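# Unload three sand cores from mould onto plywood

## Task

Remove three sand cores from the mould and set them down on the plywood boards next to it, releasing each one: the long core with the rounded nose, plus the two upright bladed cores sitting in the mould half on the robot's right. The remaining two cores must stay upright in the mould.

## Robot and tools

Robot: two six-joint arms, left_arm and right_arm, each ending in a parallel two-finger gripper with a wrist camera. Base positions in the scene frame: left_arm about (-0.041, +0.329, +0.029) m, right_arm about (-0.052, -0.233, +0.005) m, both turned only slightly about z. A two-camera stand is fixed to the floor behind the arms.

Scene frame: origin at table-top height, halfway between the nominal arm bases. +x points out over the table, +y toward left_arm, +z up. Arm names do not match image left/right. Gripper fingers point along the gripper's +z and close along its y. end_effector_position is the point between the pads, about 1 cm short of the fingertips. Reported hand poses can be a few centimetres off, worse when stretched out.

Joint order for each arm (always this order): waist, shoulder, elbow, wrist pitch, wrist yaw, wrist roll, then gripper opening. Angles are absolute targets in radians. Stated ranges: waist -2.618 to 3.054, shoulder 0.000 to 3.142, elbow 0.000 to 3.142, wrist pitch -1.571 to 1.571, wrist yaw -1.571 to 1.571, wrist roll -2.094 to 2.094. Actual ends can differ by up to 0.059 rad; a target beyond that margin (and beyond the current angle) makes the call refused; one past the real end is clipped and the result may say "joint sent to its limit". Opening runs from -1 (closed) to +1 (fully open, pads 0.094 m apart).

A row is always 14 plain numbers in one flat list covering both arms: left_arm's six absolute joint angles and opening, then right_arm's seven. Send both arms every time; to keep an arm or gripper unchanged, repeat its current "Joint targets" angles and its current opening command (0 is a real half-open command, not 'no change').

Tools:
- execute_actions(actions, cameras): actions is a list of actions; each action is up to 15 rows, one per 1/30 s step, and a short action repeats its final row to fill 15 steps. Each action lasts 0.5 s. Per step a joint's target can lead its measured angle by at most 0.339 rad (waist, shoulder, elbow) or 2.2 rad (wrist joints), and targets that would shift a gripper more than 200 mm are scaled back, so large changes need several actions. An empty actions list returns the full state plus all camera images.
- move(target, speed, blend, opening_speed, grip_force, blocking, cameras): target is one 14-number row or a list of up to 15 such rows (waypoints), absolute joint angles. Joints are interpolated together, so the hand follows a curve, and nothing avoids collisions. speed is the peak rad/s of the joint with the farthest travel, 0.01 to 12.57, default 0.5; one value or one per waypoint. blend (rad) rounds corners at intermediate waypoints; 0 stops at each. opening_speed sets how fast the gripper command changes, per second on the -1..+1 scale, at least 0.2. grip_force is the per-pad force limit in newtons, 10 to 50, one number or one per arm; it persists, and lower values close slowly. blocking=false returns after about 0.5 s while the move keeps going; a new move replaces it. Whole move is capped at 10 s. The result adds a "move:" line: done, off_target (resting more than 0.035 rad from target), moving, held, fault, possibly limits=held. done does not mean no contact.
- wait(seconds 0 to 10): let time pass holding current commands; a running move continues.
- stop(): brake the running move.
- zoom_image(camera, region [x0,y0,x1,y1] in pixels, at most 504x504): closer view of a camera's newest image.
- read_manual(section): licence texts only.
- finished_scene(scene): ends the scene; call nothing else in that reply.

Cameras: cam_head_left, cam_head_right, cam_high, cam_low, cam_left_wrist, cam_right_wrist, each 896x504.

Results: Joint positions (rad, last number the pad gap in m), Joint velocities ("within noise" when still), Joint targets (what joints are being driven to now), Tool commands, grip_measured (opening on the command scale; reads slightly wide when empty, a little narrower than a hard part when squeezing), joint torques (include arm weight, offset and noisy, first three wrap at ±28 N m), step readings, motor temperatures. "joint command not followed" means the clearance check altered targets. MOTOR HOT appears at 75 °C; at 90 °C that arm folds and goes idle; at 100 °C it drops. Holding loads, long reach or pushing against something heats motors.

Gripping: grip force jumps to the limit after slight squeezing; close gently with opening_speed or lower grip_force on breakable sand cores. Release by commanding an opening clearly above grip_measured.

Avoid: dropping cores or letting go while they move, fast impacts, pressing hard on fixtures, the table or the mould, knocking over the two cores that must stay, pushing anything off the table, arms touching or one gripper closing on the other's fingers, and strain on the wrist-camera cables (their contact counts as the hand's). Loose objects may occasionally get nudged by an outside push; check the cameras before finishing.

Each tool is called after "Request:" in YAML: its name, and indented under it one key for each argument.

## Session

Request:
move:
  target: [-0.40,1.8386,1.908,-0.97,0,-0.3,1,0.264,1.5512,1.715,-1.114,0,0.2,1]
  speed: 1.0
  cameras: ["all"]

Scene clock: 2.37 s.
left_arm: end_effector_position=(+0.3988, +0.1305, +0.2724) grip_measured=+1.000 end_effector_quat_wxyz=(+0.304, +0.052, +0.945, -0.111) | right_arm: end_effector_position=(+0.3282, -0.1508, +0.2737) grip_measured=+1.000 end_effector_quat_wxyz=(+0.294, -0.001, +0.954, +0.059)
Joint positions: left_arm=[-0.405 1.832 1.878 -0.956 -0.014 -0.313 0.094] | right_arm=[0.269 1.544 1.687 -1.105 0.011 0.213 0.094]
Joint torques (N m): left_arm=[0.35 -8.25 10.76 1.43 0.2 0.14] | right_arm=[-0.13 -6.38 8.21 1.26 -0.1 -0.2]
Motor temperatures (°C): left_arm=[23 37 33 28 22 22 25] | right_arm=[25 33 30 27 21 24 21]
Heat: left arm: 37 °C; right arm: 33 °C.
Joint targets: left_arm=[-0.400 1.839 1.908 -0.970 0.000 -0.300] | right_arm=[0.264 1.551 1.715 -1.114 0.000 0.200]
move: done

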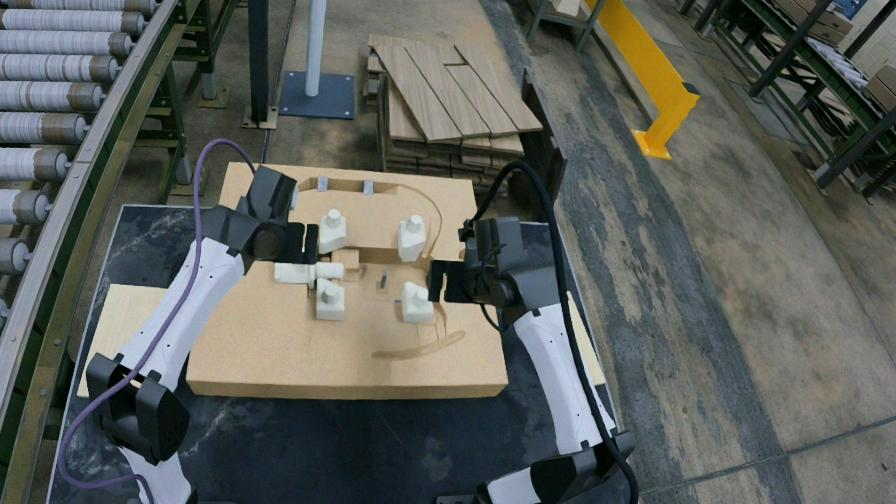

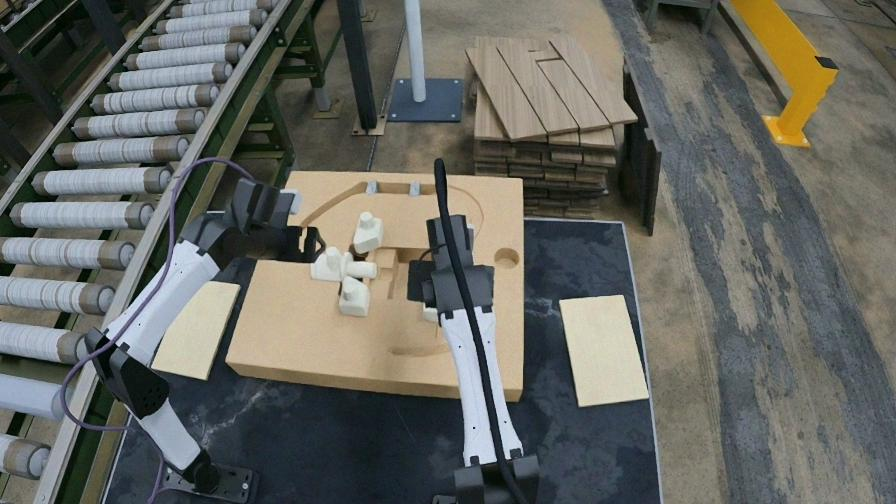

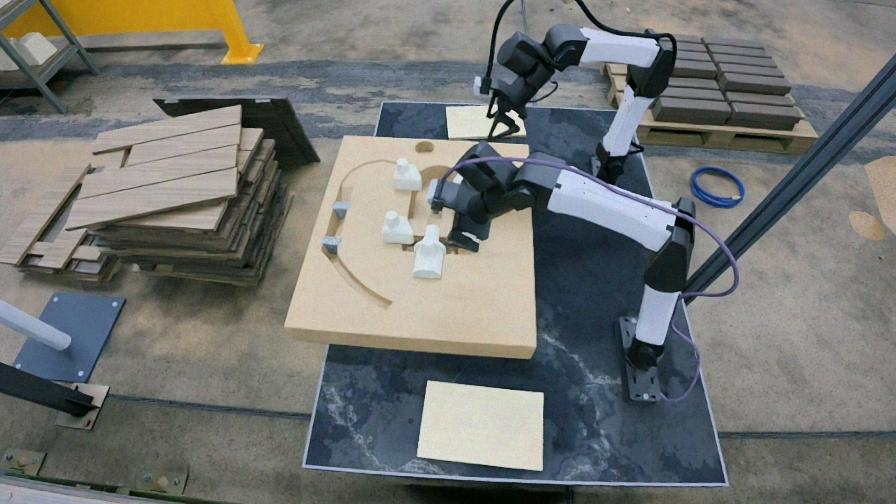

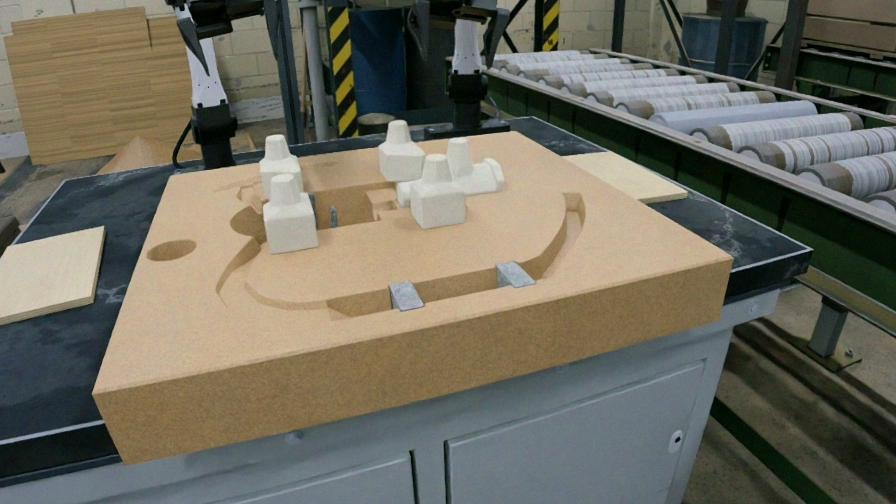

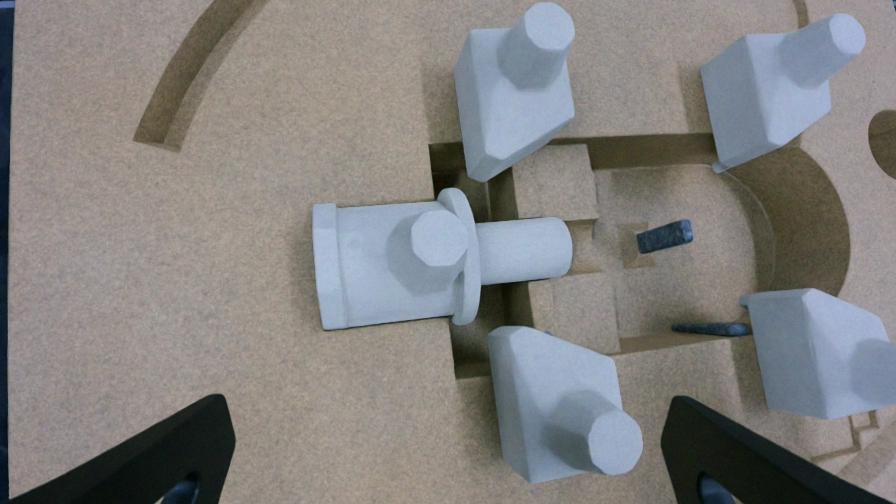

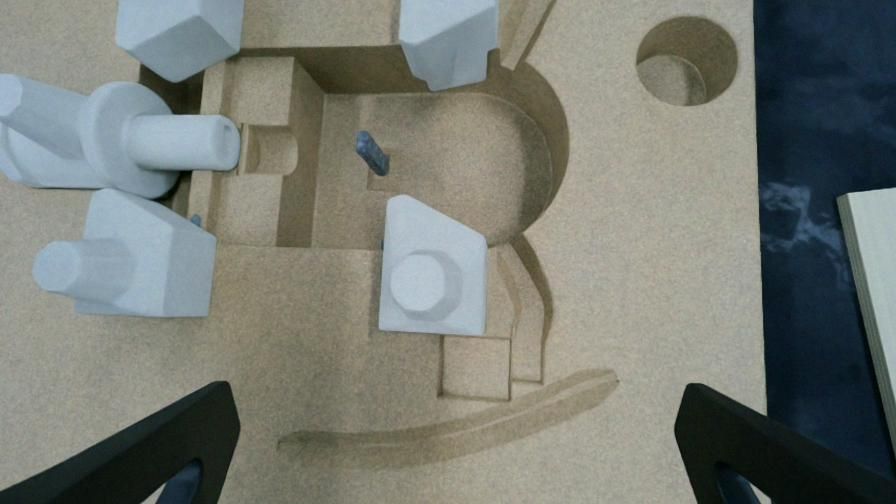

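Request:
move:
  target: [-0.038,2.5954,2.581,-1.483,0.869,1.475,1,0.297,2.0415,2.146,-1.405,0,0.245,1]
  speed: 0.9
  cameras: ["cam_left_wrist","cam_right_wrist"]

Scene clock: 54.60 s.
left_arm: end_effector_position=(+0.4537, +0.1678, +0.1481) grip_measured=+1.000 end_effector_quat_wxyz=(+0.291, +0.636, +0.651, -0.295) | right_arm: end_effector_position=(+0.3768, -0.1300, +0.1984) grip_measured=+1.000 end_effector_quat_wxyz=(+0.131, -0.004, +0.991, +0.026)
Joint positions: left_arm=[-0.036 2.58 2.554 -1.473 0.852 1.457 0.094] | right_arm=[0.291 2.028 2.12 -1.395 0.011 0.231 0.094]
Joint torques (N m): left_arm=[-0.29 -11.64 9.47 0.32 0.76 0.21] | right_arm=[0.75 -10.33 7.8 0.71 -0.11 0.06]
Motor temperatures (°C): left_arm=[23 44 41 30 22 22 25] | right_arm=[25 35 35 30 21 24 21]
Heat: left arm: 44 °C; right arm: 35 °C.
Joint targets: left_arm=[-0.038 2.596 2.581 -1.483 0.869 1.475] | right_arm=[0.297 2.042 2.146 -1.405 0.000 0.245]
move: done
Images, in order (width x height): cam_left_wrist 896x504, cam_right_wrist 896x504.

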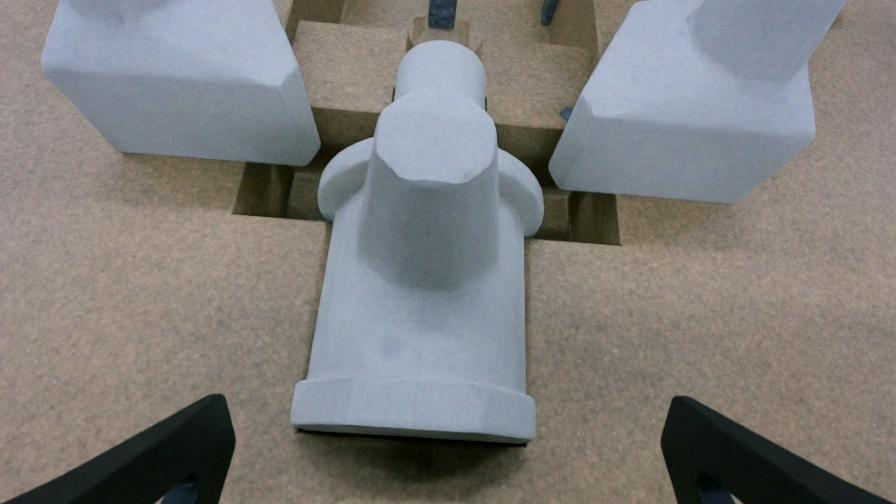

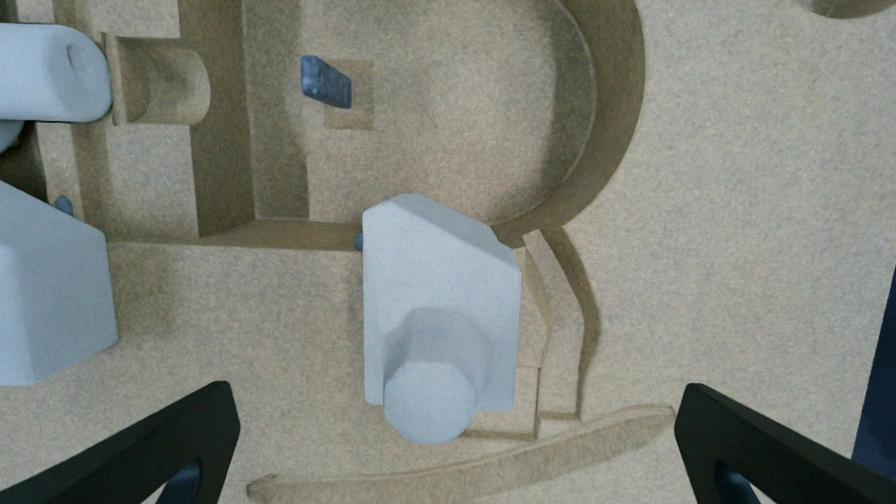

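Request:
move:
  target: [-0.140,2.6134,2.4614,-1.227,0.855,1.318,1,0.305,2.2954,2.254,-1.509,0,0.29,1]
  speed: 0.35
  cameras: ["cam_left_wrist","cam_right_wrist","cam_low"]

Request:
zoom_image:
  camera: "cam_low"
  region: [200, 50, 600, 250]

Scene clock: 76.63 s.
left_arm: end_effector_position=(+0.4666, +0.1122, +0.1259) grip_measured=+1.000 end_effector_quat_wxyz=(+0.307, +0.646, +0.636, -0.290) | right_arm: end_effector_position=(+0.3800, -0.1254, +0.1161) grip_measured=+1.000 end_effector_quat_wxyz=(+0.009, +0.014, +1.000, -0.003)
Joint positions: left_arm=[-0.14 2.595 2.478 -1.239 0.852 1.326 0.094] | right_arm=[0.299 2.285 2.228 -1.498 0.011 0.276 0.094]
Joint torques (N m): left_arm=[-0.14 -11.85 5.97 0.76 0.62 -0.1] | right_arm=[0.8 -12.57 7.53 0.26 -0.1 0.05]
Motor temperatures (°C): left_arm=[23 55 42 29 23 22 25] | right_arm=[25 39 35 29 21 24 21]
Heat: left arm: 55 °C; right arm: 39 °C.
Joint targets: left_arm=[-0.140 2.613 2.461 -1.227 0.855 1.318] | right_arm=[0.305 2.295 2.254 -1.509 0.000 0.290]
move: done
Images, in order (width x height): cam_low 896x504, cam_left_wrist 896x504, cam_right_wrist 896x504.

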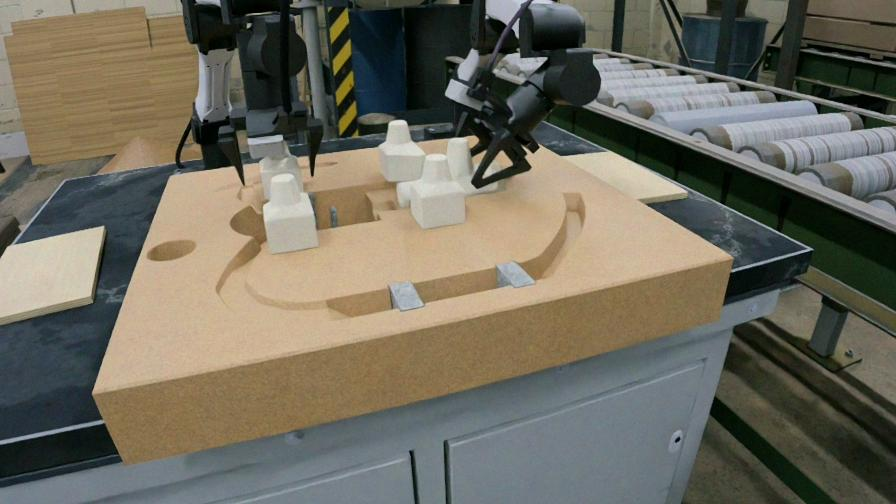

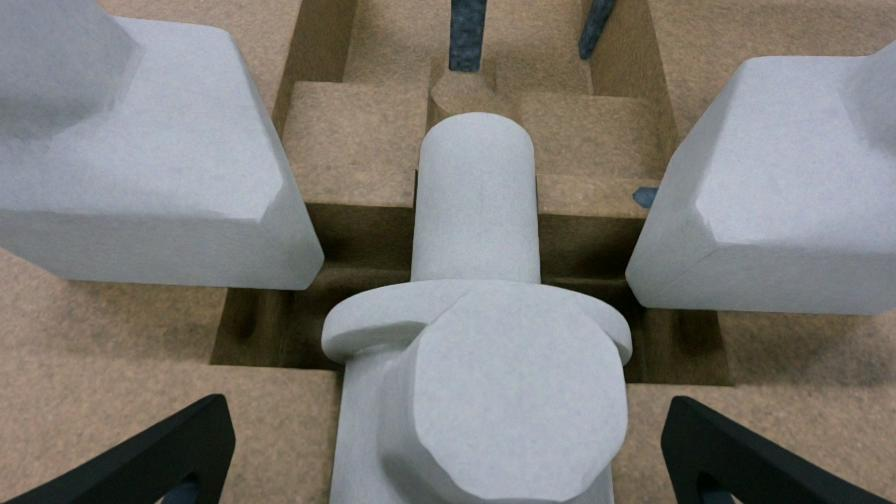

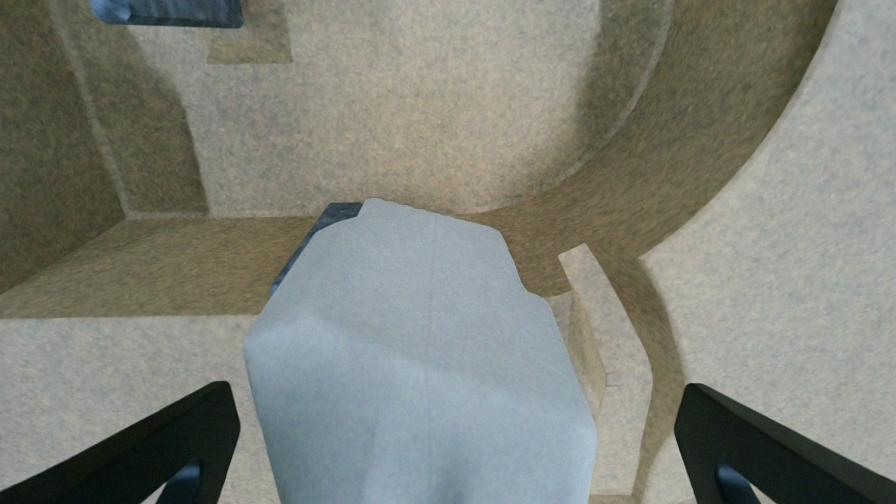

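Scaled by 1.260 from the camera's 896x504 image, which has a finer 1280x720 frame.

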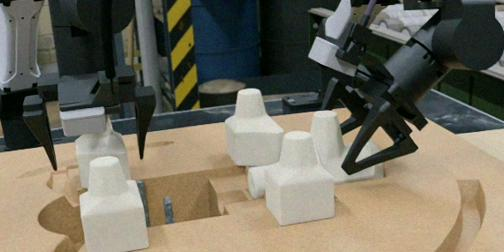

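Request:
move:
  target:
    - [-0.142,2.5669,2.3335,-1.1437,0.855,1.318,1,0.319,2.306,2.254,-1.509,0,0.29,1]
    - [-0.142,2.5669,2.3335,-1.1437,0.855,1.318,1,0.319,2.306,2.254,-1.509,0,0.29,0]
  speed: 0.25
  opening_speed: 0.8
  grip_force: [48,40]
  cameras: ["cam_left_wrist","cam_right_wrist","cam_low"]

Request:
zoom_image:
  camera: "cam_low"
  region: [200, 50, 600, 250]

Scene clock: 88.67 s.
left_arm: end_effector_position=(+0.4634, +0.1099, +0.1091) grip_measured=+1.000 end_effector_quat_wxyz=(+0.311, +0.642, +0.632, -0.302) | right_arm: end_effector_position=(+0.3778, -0.1199, +0.1161) grip_measured=+0.161 end_effector_quat_wxyz=(+0.008, +0.006, +1.000, -0.005)
Joint positions: left_arm=[-0.14 2.575 2.361 -1.148 0.878 1.326 0.094] | right_arm=[0.314 2.285 2.228 -1.501 0.015 0.277 0.055]
Joint torques (N m): left_arm=[-0.4 -14.04 4.96 0.72 0.34 -0.06] | right_arm=[0.88 -11.38 7.43 0.25 -0.13 0.07]
Motor temperatures (°C): left_arm=[23 56 41 29 23 22 25] | right_arm=[25 40 37 28 21 24 21]
Heat: left arm: 56 °C; right arm: 40 °C.
Joint targets: left_arm=[-0.142 2.567 2.333 -1.144 0.855 1.318] | right_arm=[0.319 2.306 2.254 -1.509 0.000 0.290]
grip_force (N): 48, 40
move: done
Images, in order (width x height): cam_low 896x504, cam_left_wrist 896x504, cam_right_wrist 896x504.

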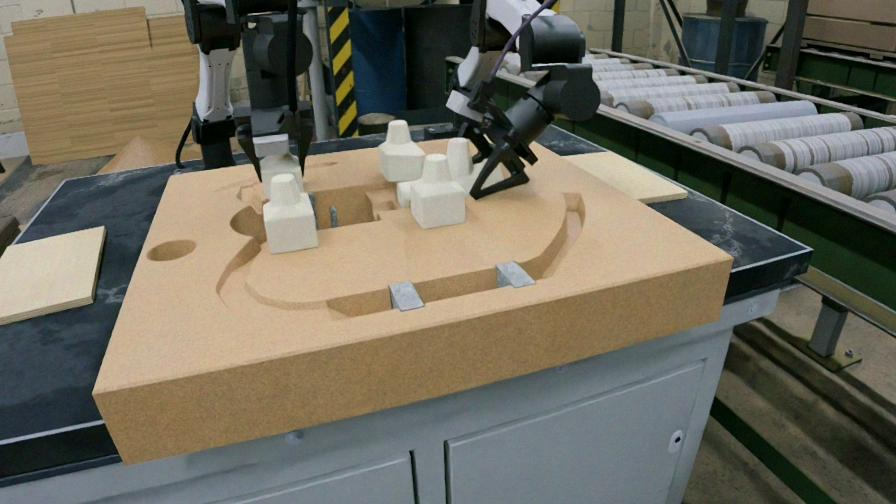

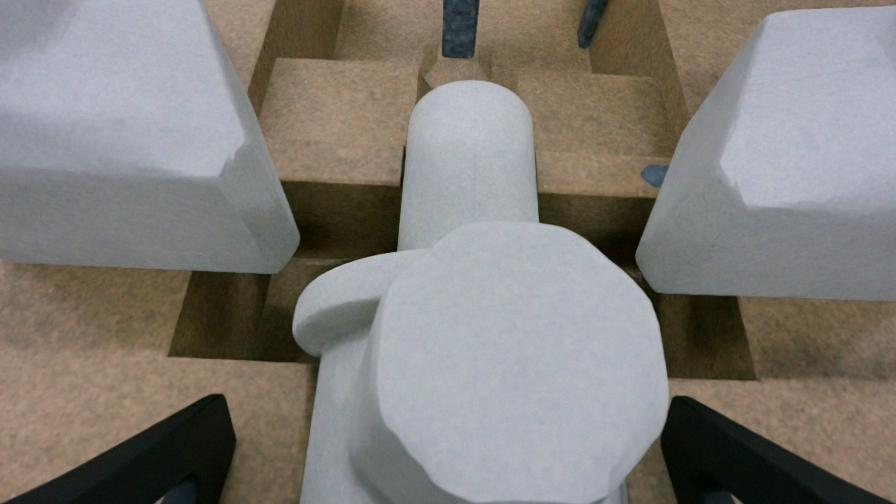

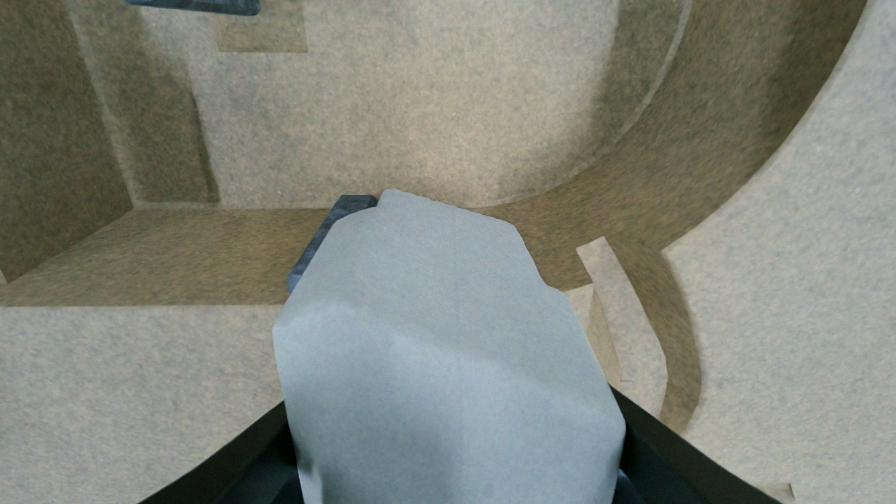

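Scaled by 1.260 from the camera's 896x504 image, which has a finer 1280x720 frame.

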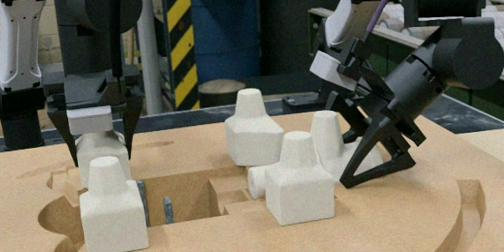

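Request:
move:
  target:
    - [-0.142,2.5669,2.3335,-1.1437,0.855,1.318,0,0.319,2.306,2.254,-1.509,0,0.29,0]
    - [-0.142,2.565,2.59,-1.41,0.87,1.318,0,0.319,2.228,2.248,-1.52,0,0.29,0]
    - [-0.118,2.32,2.34,-1.43,0.90,1.353,0,0.319,2.2136,2.331,-1.568,0,0.29,0]
    - [-0.061,2.13,2.151,-1.49,0.9,1.43,0,0.319,1.915,1.949,-1.284,0,0.25,0]
  speed: [0.25,0.22,0.3,0.5]
  opening_speed: 0.8
  blend: [0,0.03,0.03,0]
  cameras: ["cam_left_wrist","cam_right_wrist","cam_low"]

Request:
zoom_image:
  camera: "cam_low"
  region: [200, 30, 600, 230]

Scene clock: 113.57 s.
left_arm: end_effector_position=(+0.3745, +0.1569, +0.2419) grip_measured=+0.001 end_effector_quat_wxyz=(+0.299, +0.631, +0.645, -0.308) | right_arm: end_effector_position=(+0.3601, -0.1240, +0.1778) grip_measured=+0.160 end_effector_quat_wxyz=(+0.116, +0.000, +0.993, +0.026)
Joint positions: left_arm=[-0.064 2.156 2.168 -1.48 0.884 1.412 0.047] | right_arm=[0.314 1.965 1.951 -1.318 0.011 0.263 0.055]
Joint torques (N m): left_arm=[0.25 -12.68 5.48 0.35 0.76 0.18] | right_arm=[0.81 -16.2 5.78 1.1 -0.09 -0.18]
Motor temperatures (°C): left_arm=[23 70 38 29 23 22 25] | right_arm=[25 43 38 27 21 24 22]
Heat: left arm: 70 °C; right arm: 43 °C.
Joint targets: left_arm=[-0.061 2.130 2.151 -1.490 0.900 1.430] | right_arm=[0.319 1.915 1.949 -1.284 0.000 0.250]
grip_force (N): 48, 40
move: off_target (right_arm); right_arm: the shoulder is farthest, 0.050 rad from its target
Images, in order (width x height): cam_low 896x504, cam_left_wrist 896x504, cam_right_wrist 896x504.

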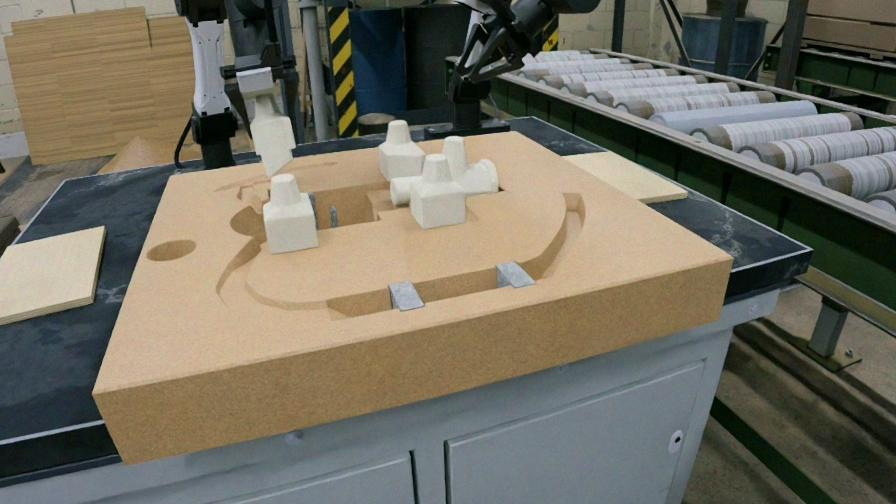

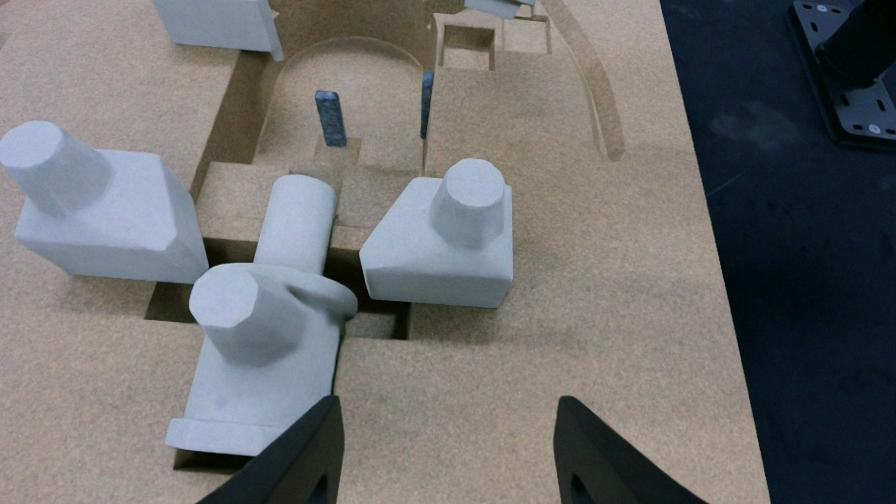

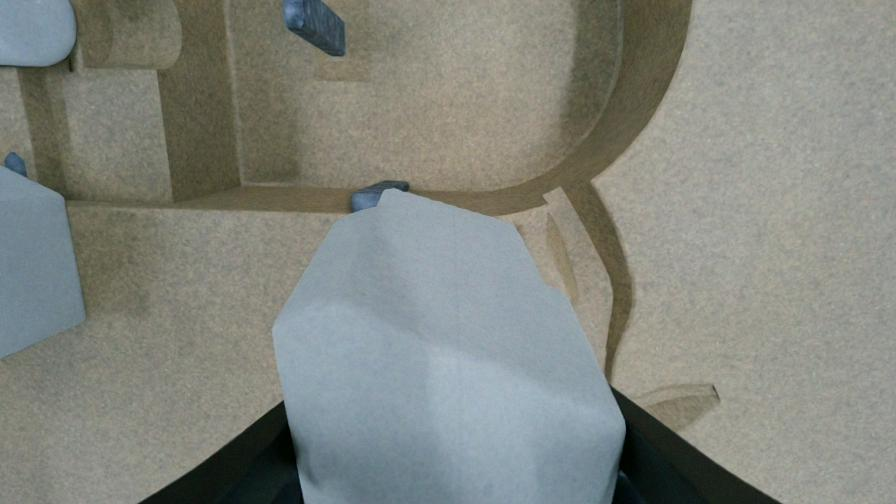

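Scaled by 1.260 from the camera's 896x504 image, which has a finer 1280x720 frame.

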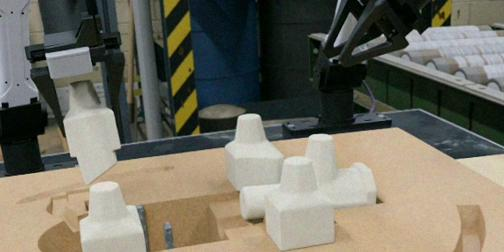

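Request:
move:
  target:
    - [-0.08,1.65,1.7,-1.2,0.7,1.1,0.6,-0.469,1.551,1.293,-0.542,0,0,0]
    - [-0.1,1.2,1.2,-0.9,0.5,0.8,1,-0.469,1.8576,0.6856,1.05,0,0,0]
    - [-0.1,1.2,1.2,-0.9,0.5,0.8,1,-0.469,2.14,0.6648,1.33,0,0,0]
  speed: [0.8,0.8,0.2]
  blend: [0.15,0.03,0]
  grip_force: [48,35]
  cameras: ["cam_low","cam_high","cam_head_right","cam_right_wrist"]

Request:
zoom_image:
  camera: "cam_low"
  region: [0, 120, 220, 340]

Scene clock: 126.13 s.
left_arm: end_effector_position=(+0.2581, +0.2066, +0.2739) grip_measured=+0.998 end_effector_quat_wxyz=(+0.380, +0.483, +0.780, -0.119) | right_arm: end_effector_position=(+0.3740, -0.4757, +0.0589) grip_measured=+0.161 end_effector_quat_wxyz=(+0.617, +0.200, +0.744, -0.162)
Joint positions: left_arm=[-0.095 1.212 1.218 -0.909 0.515 0.809 0.094] | right_arm=[-0.467 2.13 0.667 1.275 0.002 0.006 0.055]
Joint torques (N m): left_arm=[-0.62 -4.57 6.3 1.58 0.2 -0.08] | right_arm=[0.1 -9.01 3.73 2.42 -0.03 -0.15]
Motor temperatures (°C): left_arm=[23 65 38 29 23 22 25] | right_arm=[25 44 37 31 21 24 22]
Heat: left arm: 65 °C; right arm: 44 °C.
Joint targets: left_arm=[-0.100 1.200 1.200 -0.900 0.500 0.800] | right_arm=[-0.469 2.140 0.665 1.330 0.000 0.000]
grip_force (N): 48, 35
move: off_target (right_arm); blend cut to 0 rad at target 2; right_arm: the wrist pitch is farthest, 0.055 rad from its target
Images, in order (width x height): cam_head_right 896x504, cam_high 896x504, cam_low 896x504, cam_right_wrist 896x504.

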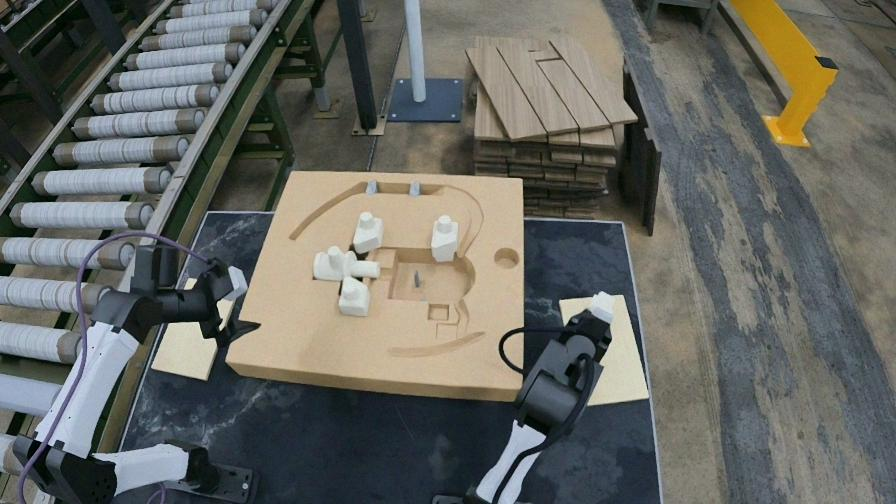

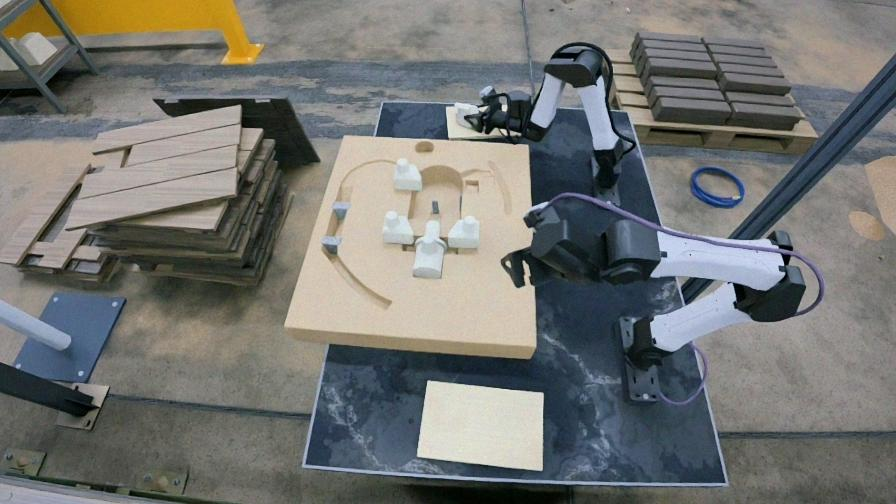

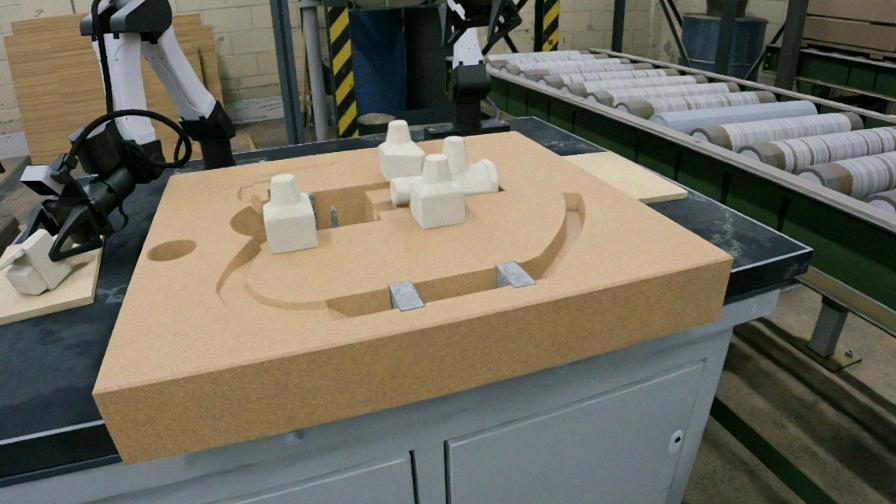

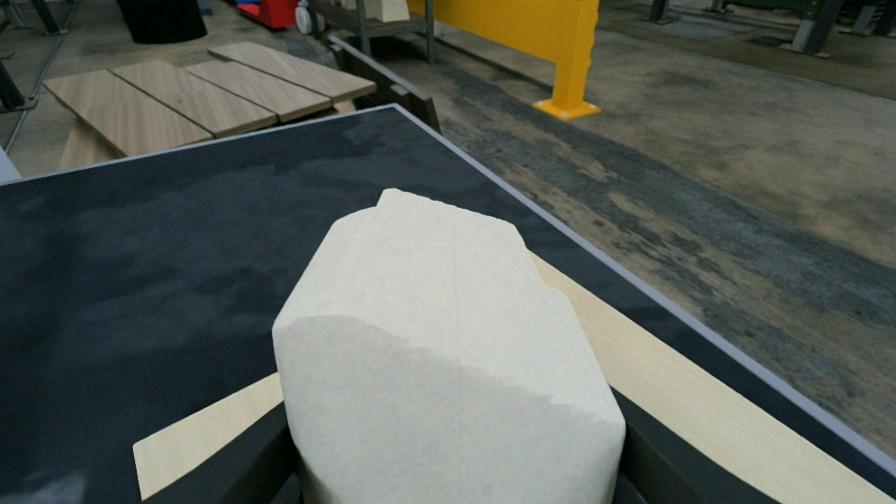

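Scaled by 2.291 from the camera's 896x504 image, which has a finer 1280x720 frame.

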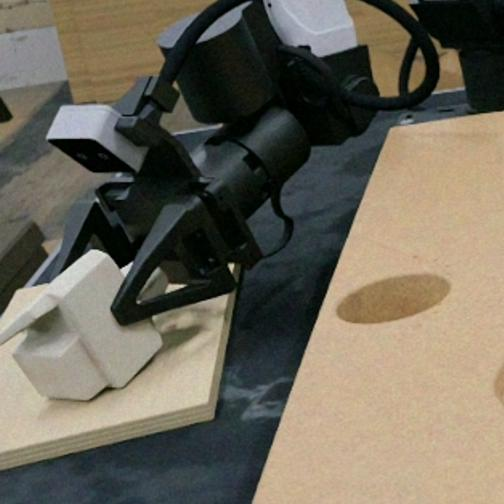

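Request:
move:
  target:
    - [-0.038,2.5954,2.581,-1.483,0.869,1.475,1,-0.469,2.185,0.6648,1.365,0,0,0]
    - [-0.138,2.561,2.298,-1.114,0.855,1.318,1,-0.469,2.185,0.6648,1.365,0,0,0]
  speed: [0.9,0.35]
  blend: [0.1,0]
  grip_force: [50,20]
  cameras: ["cam_low","cam_left_wrist","cam_right_wrist"]

Request:
zoom_image:
  camera: "cam_low"
  region: [0, 120, 220, 340]

Request:
zoom_image:
  camera: "cam_low"
  region: [360, 50, 600, 240]

Scene clock: 140.27 s.
left_arm: end_effector_position=(+0.4662, +0.1151, +0.1078) grip_measured=+0.999 end_effector_quat_wxyz=(+0.320, +0.644, +0.628, -0.296) | right_arm: end_effector_position=(+0.3744, -0.4759, +0.0574) grip_measured=+0.165 end_effector_quat_wxyz=(+0.626, +0.196, +0.736, -0.165)
Joint positions: left_arm=[-0.128 2.563 2.327 -1.114 0.883 1.339 0.094] | right_arm=[-0.467 2.164 0.667 1.334 0.002 0.003 0.055]
Joint torques (N m): left_arm=[-1.06 -13.41 4.86 0.68 0.3 -0.22] | right_arm=[0.13 -7.99 3.6 2.2 -0.03 -0.12]
Motor temperatures (°C): left_arm=[23 59 38 30 23 22 25] | right_arm=[25 44 35 37 21 24 22]
Heat: left arm: 59 °C; right arm: 44 °C.
Joint targets: left_arm=[-0.138 2.561 2.298 -1.114 0.855 1.318] | right_arm=[-0.469 2.185 0.665 1.365 0.000 0.000]
grip_force (N): 50, 20
move: done
Images, in order (width x height): cam_low 896x504, cam_left_wrist 896x504, cam_right_wrist 896x504.

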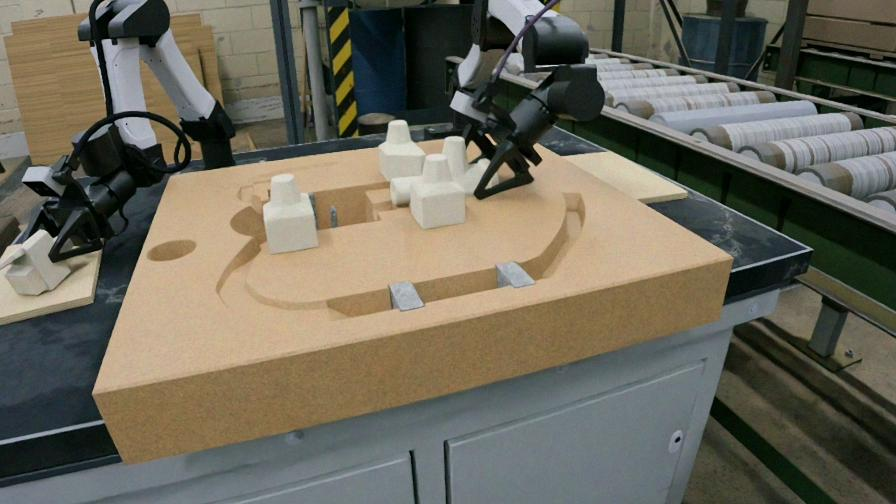

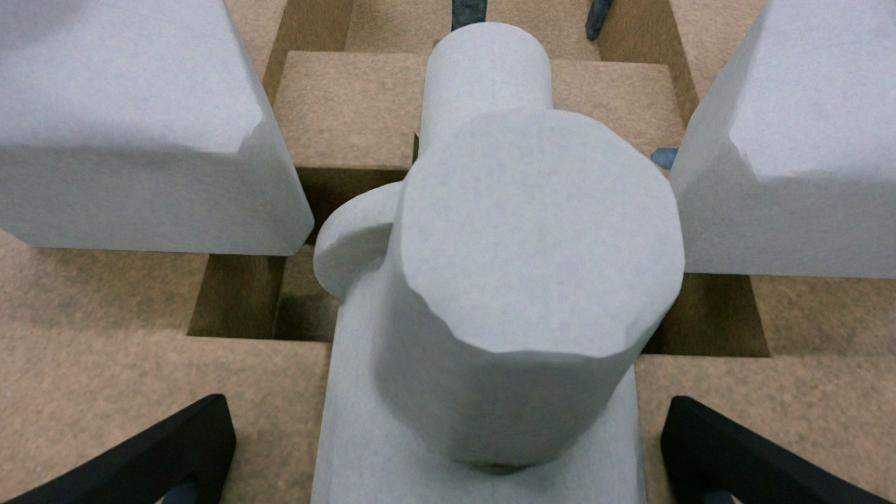

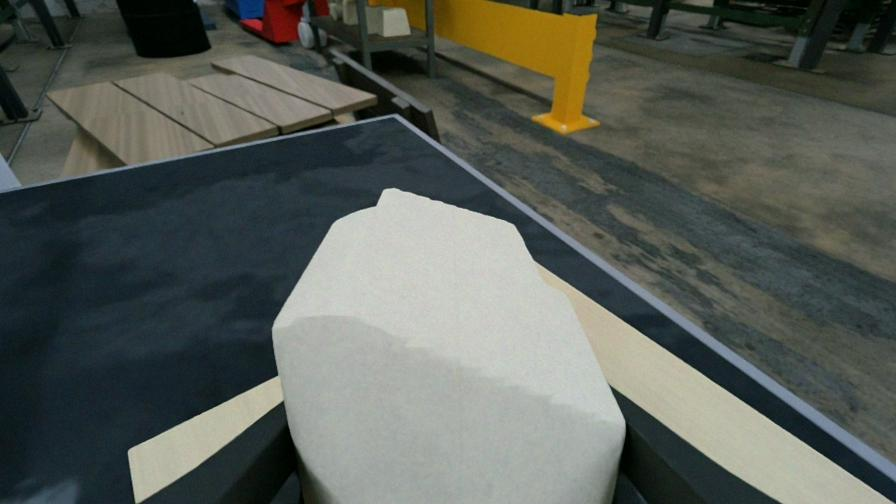

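Scaled by 2.291 from the camera's 896x504 image, which has a finer 1280x720 frame.

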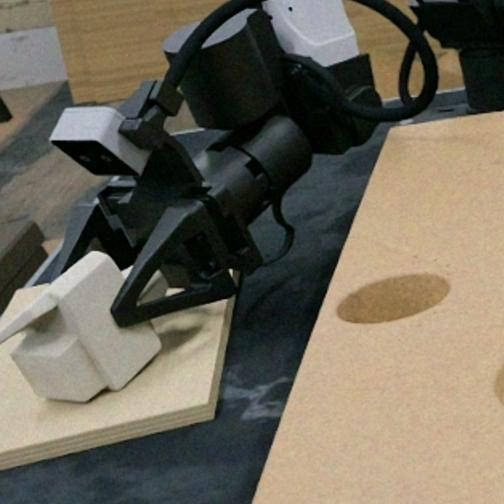

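Scaled by 2.100 from the camera's 896x504 image, which has a finer 1280x720 frame.

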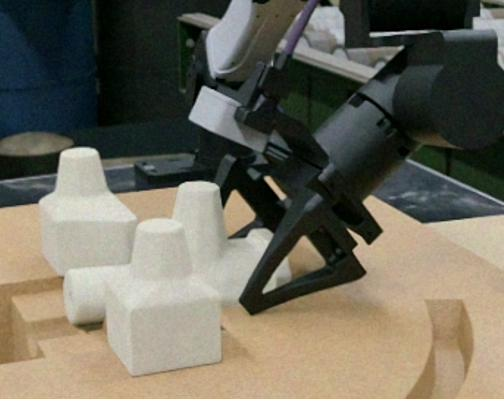

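Request:
move:
  target: [-0.140,2.523,2.2045,-1.0605,0.855,1.318,1,-0.469,2.235,0.6648,1.385,0,0,0]
  speed: 0.2
  grip_force: [50,12]
  cameras: ["cam_low","cam_left_wrist"]

Request:
zoom_image:
  camera: "cam_low"
  region: [0, 120, 220, 340]

Request:
zoom_image:
  camera: "cam_low"
  region: [360, 50, 600, 240]

Scene clock: 146.73 s.
left_arm: end_effector_position=(+0.4636, +0.1141, +0.1071) grip_measured=+0.999 end_effector_quat_wxyz=(+0.329, +0.639, +0.628, -0.298) | right_arm: end_effector_position=(+0.3747, -0.4761, +0.0533) grip_measured=+0.170 end_effector_quat_wxyz=(+0.624, +0.193, +0.738, -0.168)
Joint positions: left_arm=[-0.128 2.523 2.239 -1.043 0.896 1.319 0.094] | right_arm=[-0.467 2.181 0.67 1.346 0.002 -0.006 0.055]
Joint torques (N m): left_arm=[-1.21 -13.04 4.27 0.53 0.18 0.01] | right_arm=[0.38 -4.74 3.15 2.25 -0.03 -0.04]
Motor temperatures (°C): left_arm=[23 61 37 29 22 22 25] | right_arm=[25 44 34 36 21 24 22]
Heat: left arm: 61 °C; right arm: 44 °C.
Joint targets: left_arm=[-0.140 2.523 2.204 -1.060 0.855 1.318] | right_arm=[-0.469 2.235 0.665 1.385 0.000 0.000]
grip_force (N): 50, 12
move: off_target (left_arm, right_arm); left_arm: the wrist yaw is farthest, 0.041 rad from its target; right_arm: the shoulder is farthest, 0.054 rad from its target
Images, in order (width x height): cam_low 896x504, cam_left_wrist 896x504.

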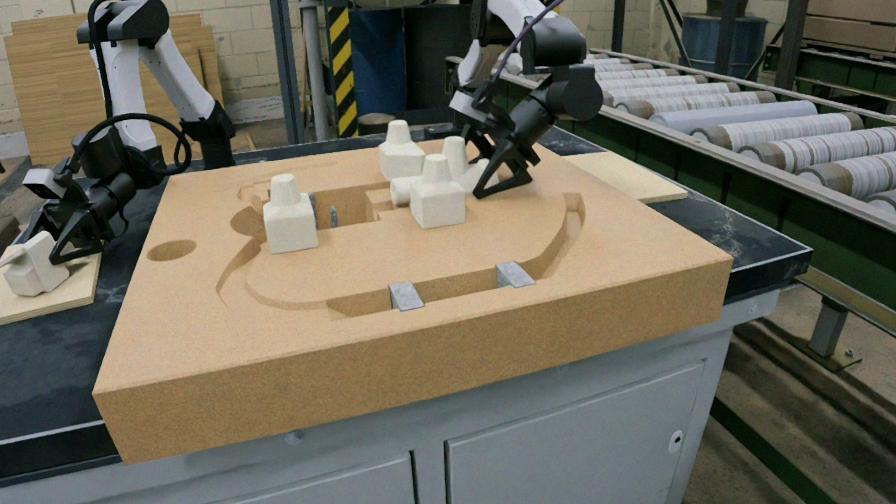

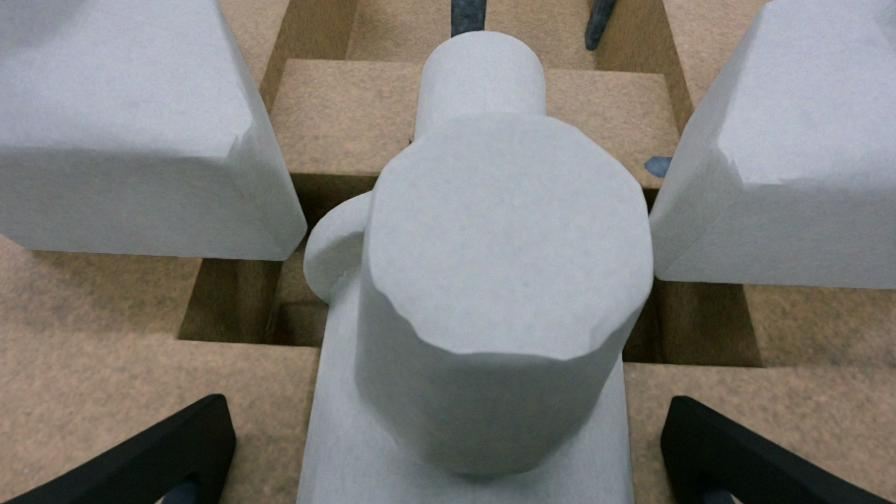

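Scaled by 2.291 from the camera's 896x504 image, which has a finer 1280x720 frame.

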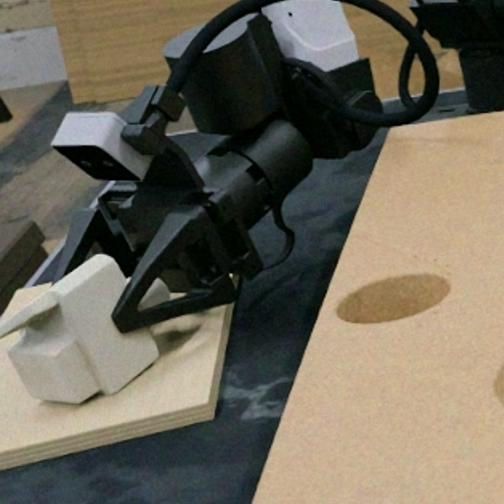

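Scaled by 2.100 from the camera's 896x504 image, which has a finer 1280x720 frame.

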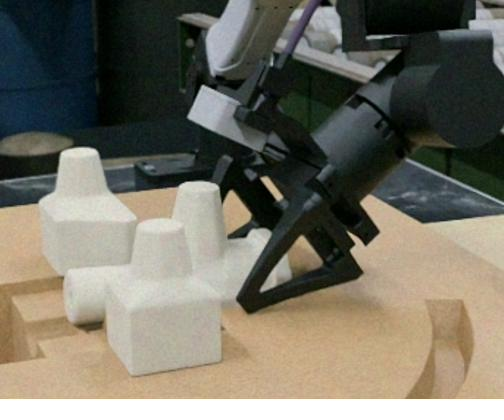

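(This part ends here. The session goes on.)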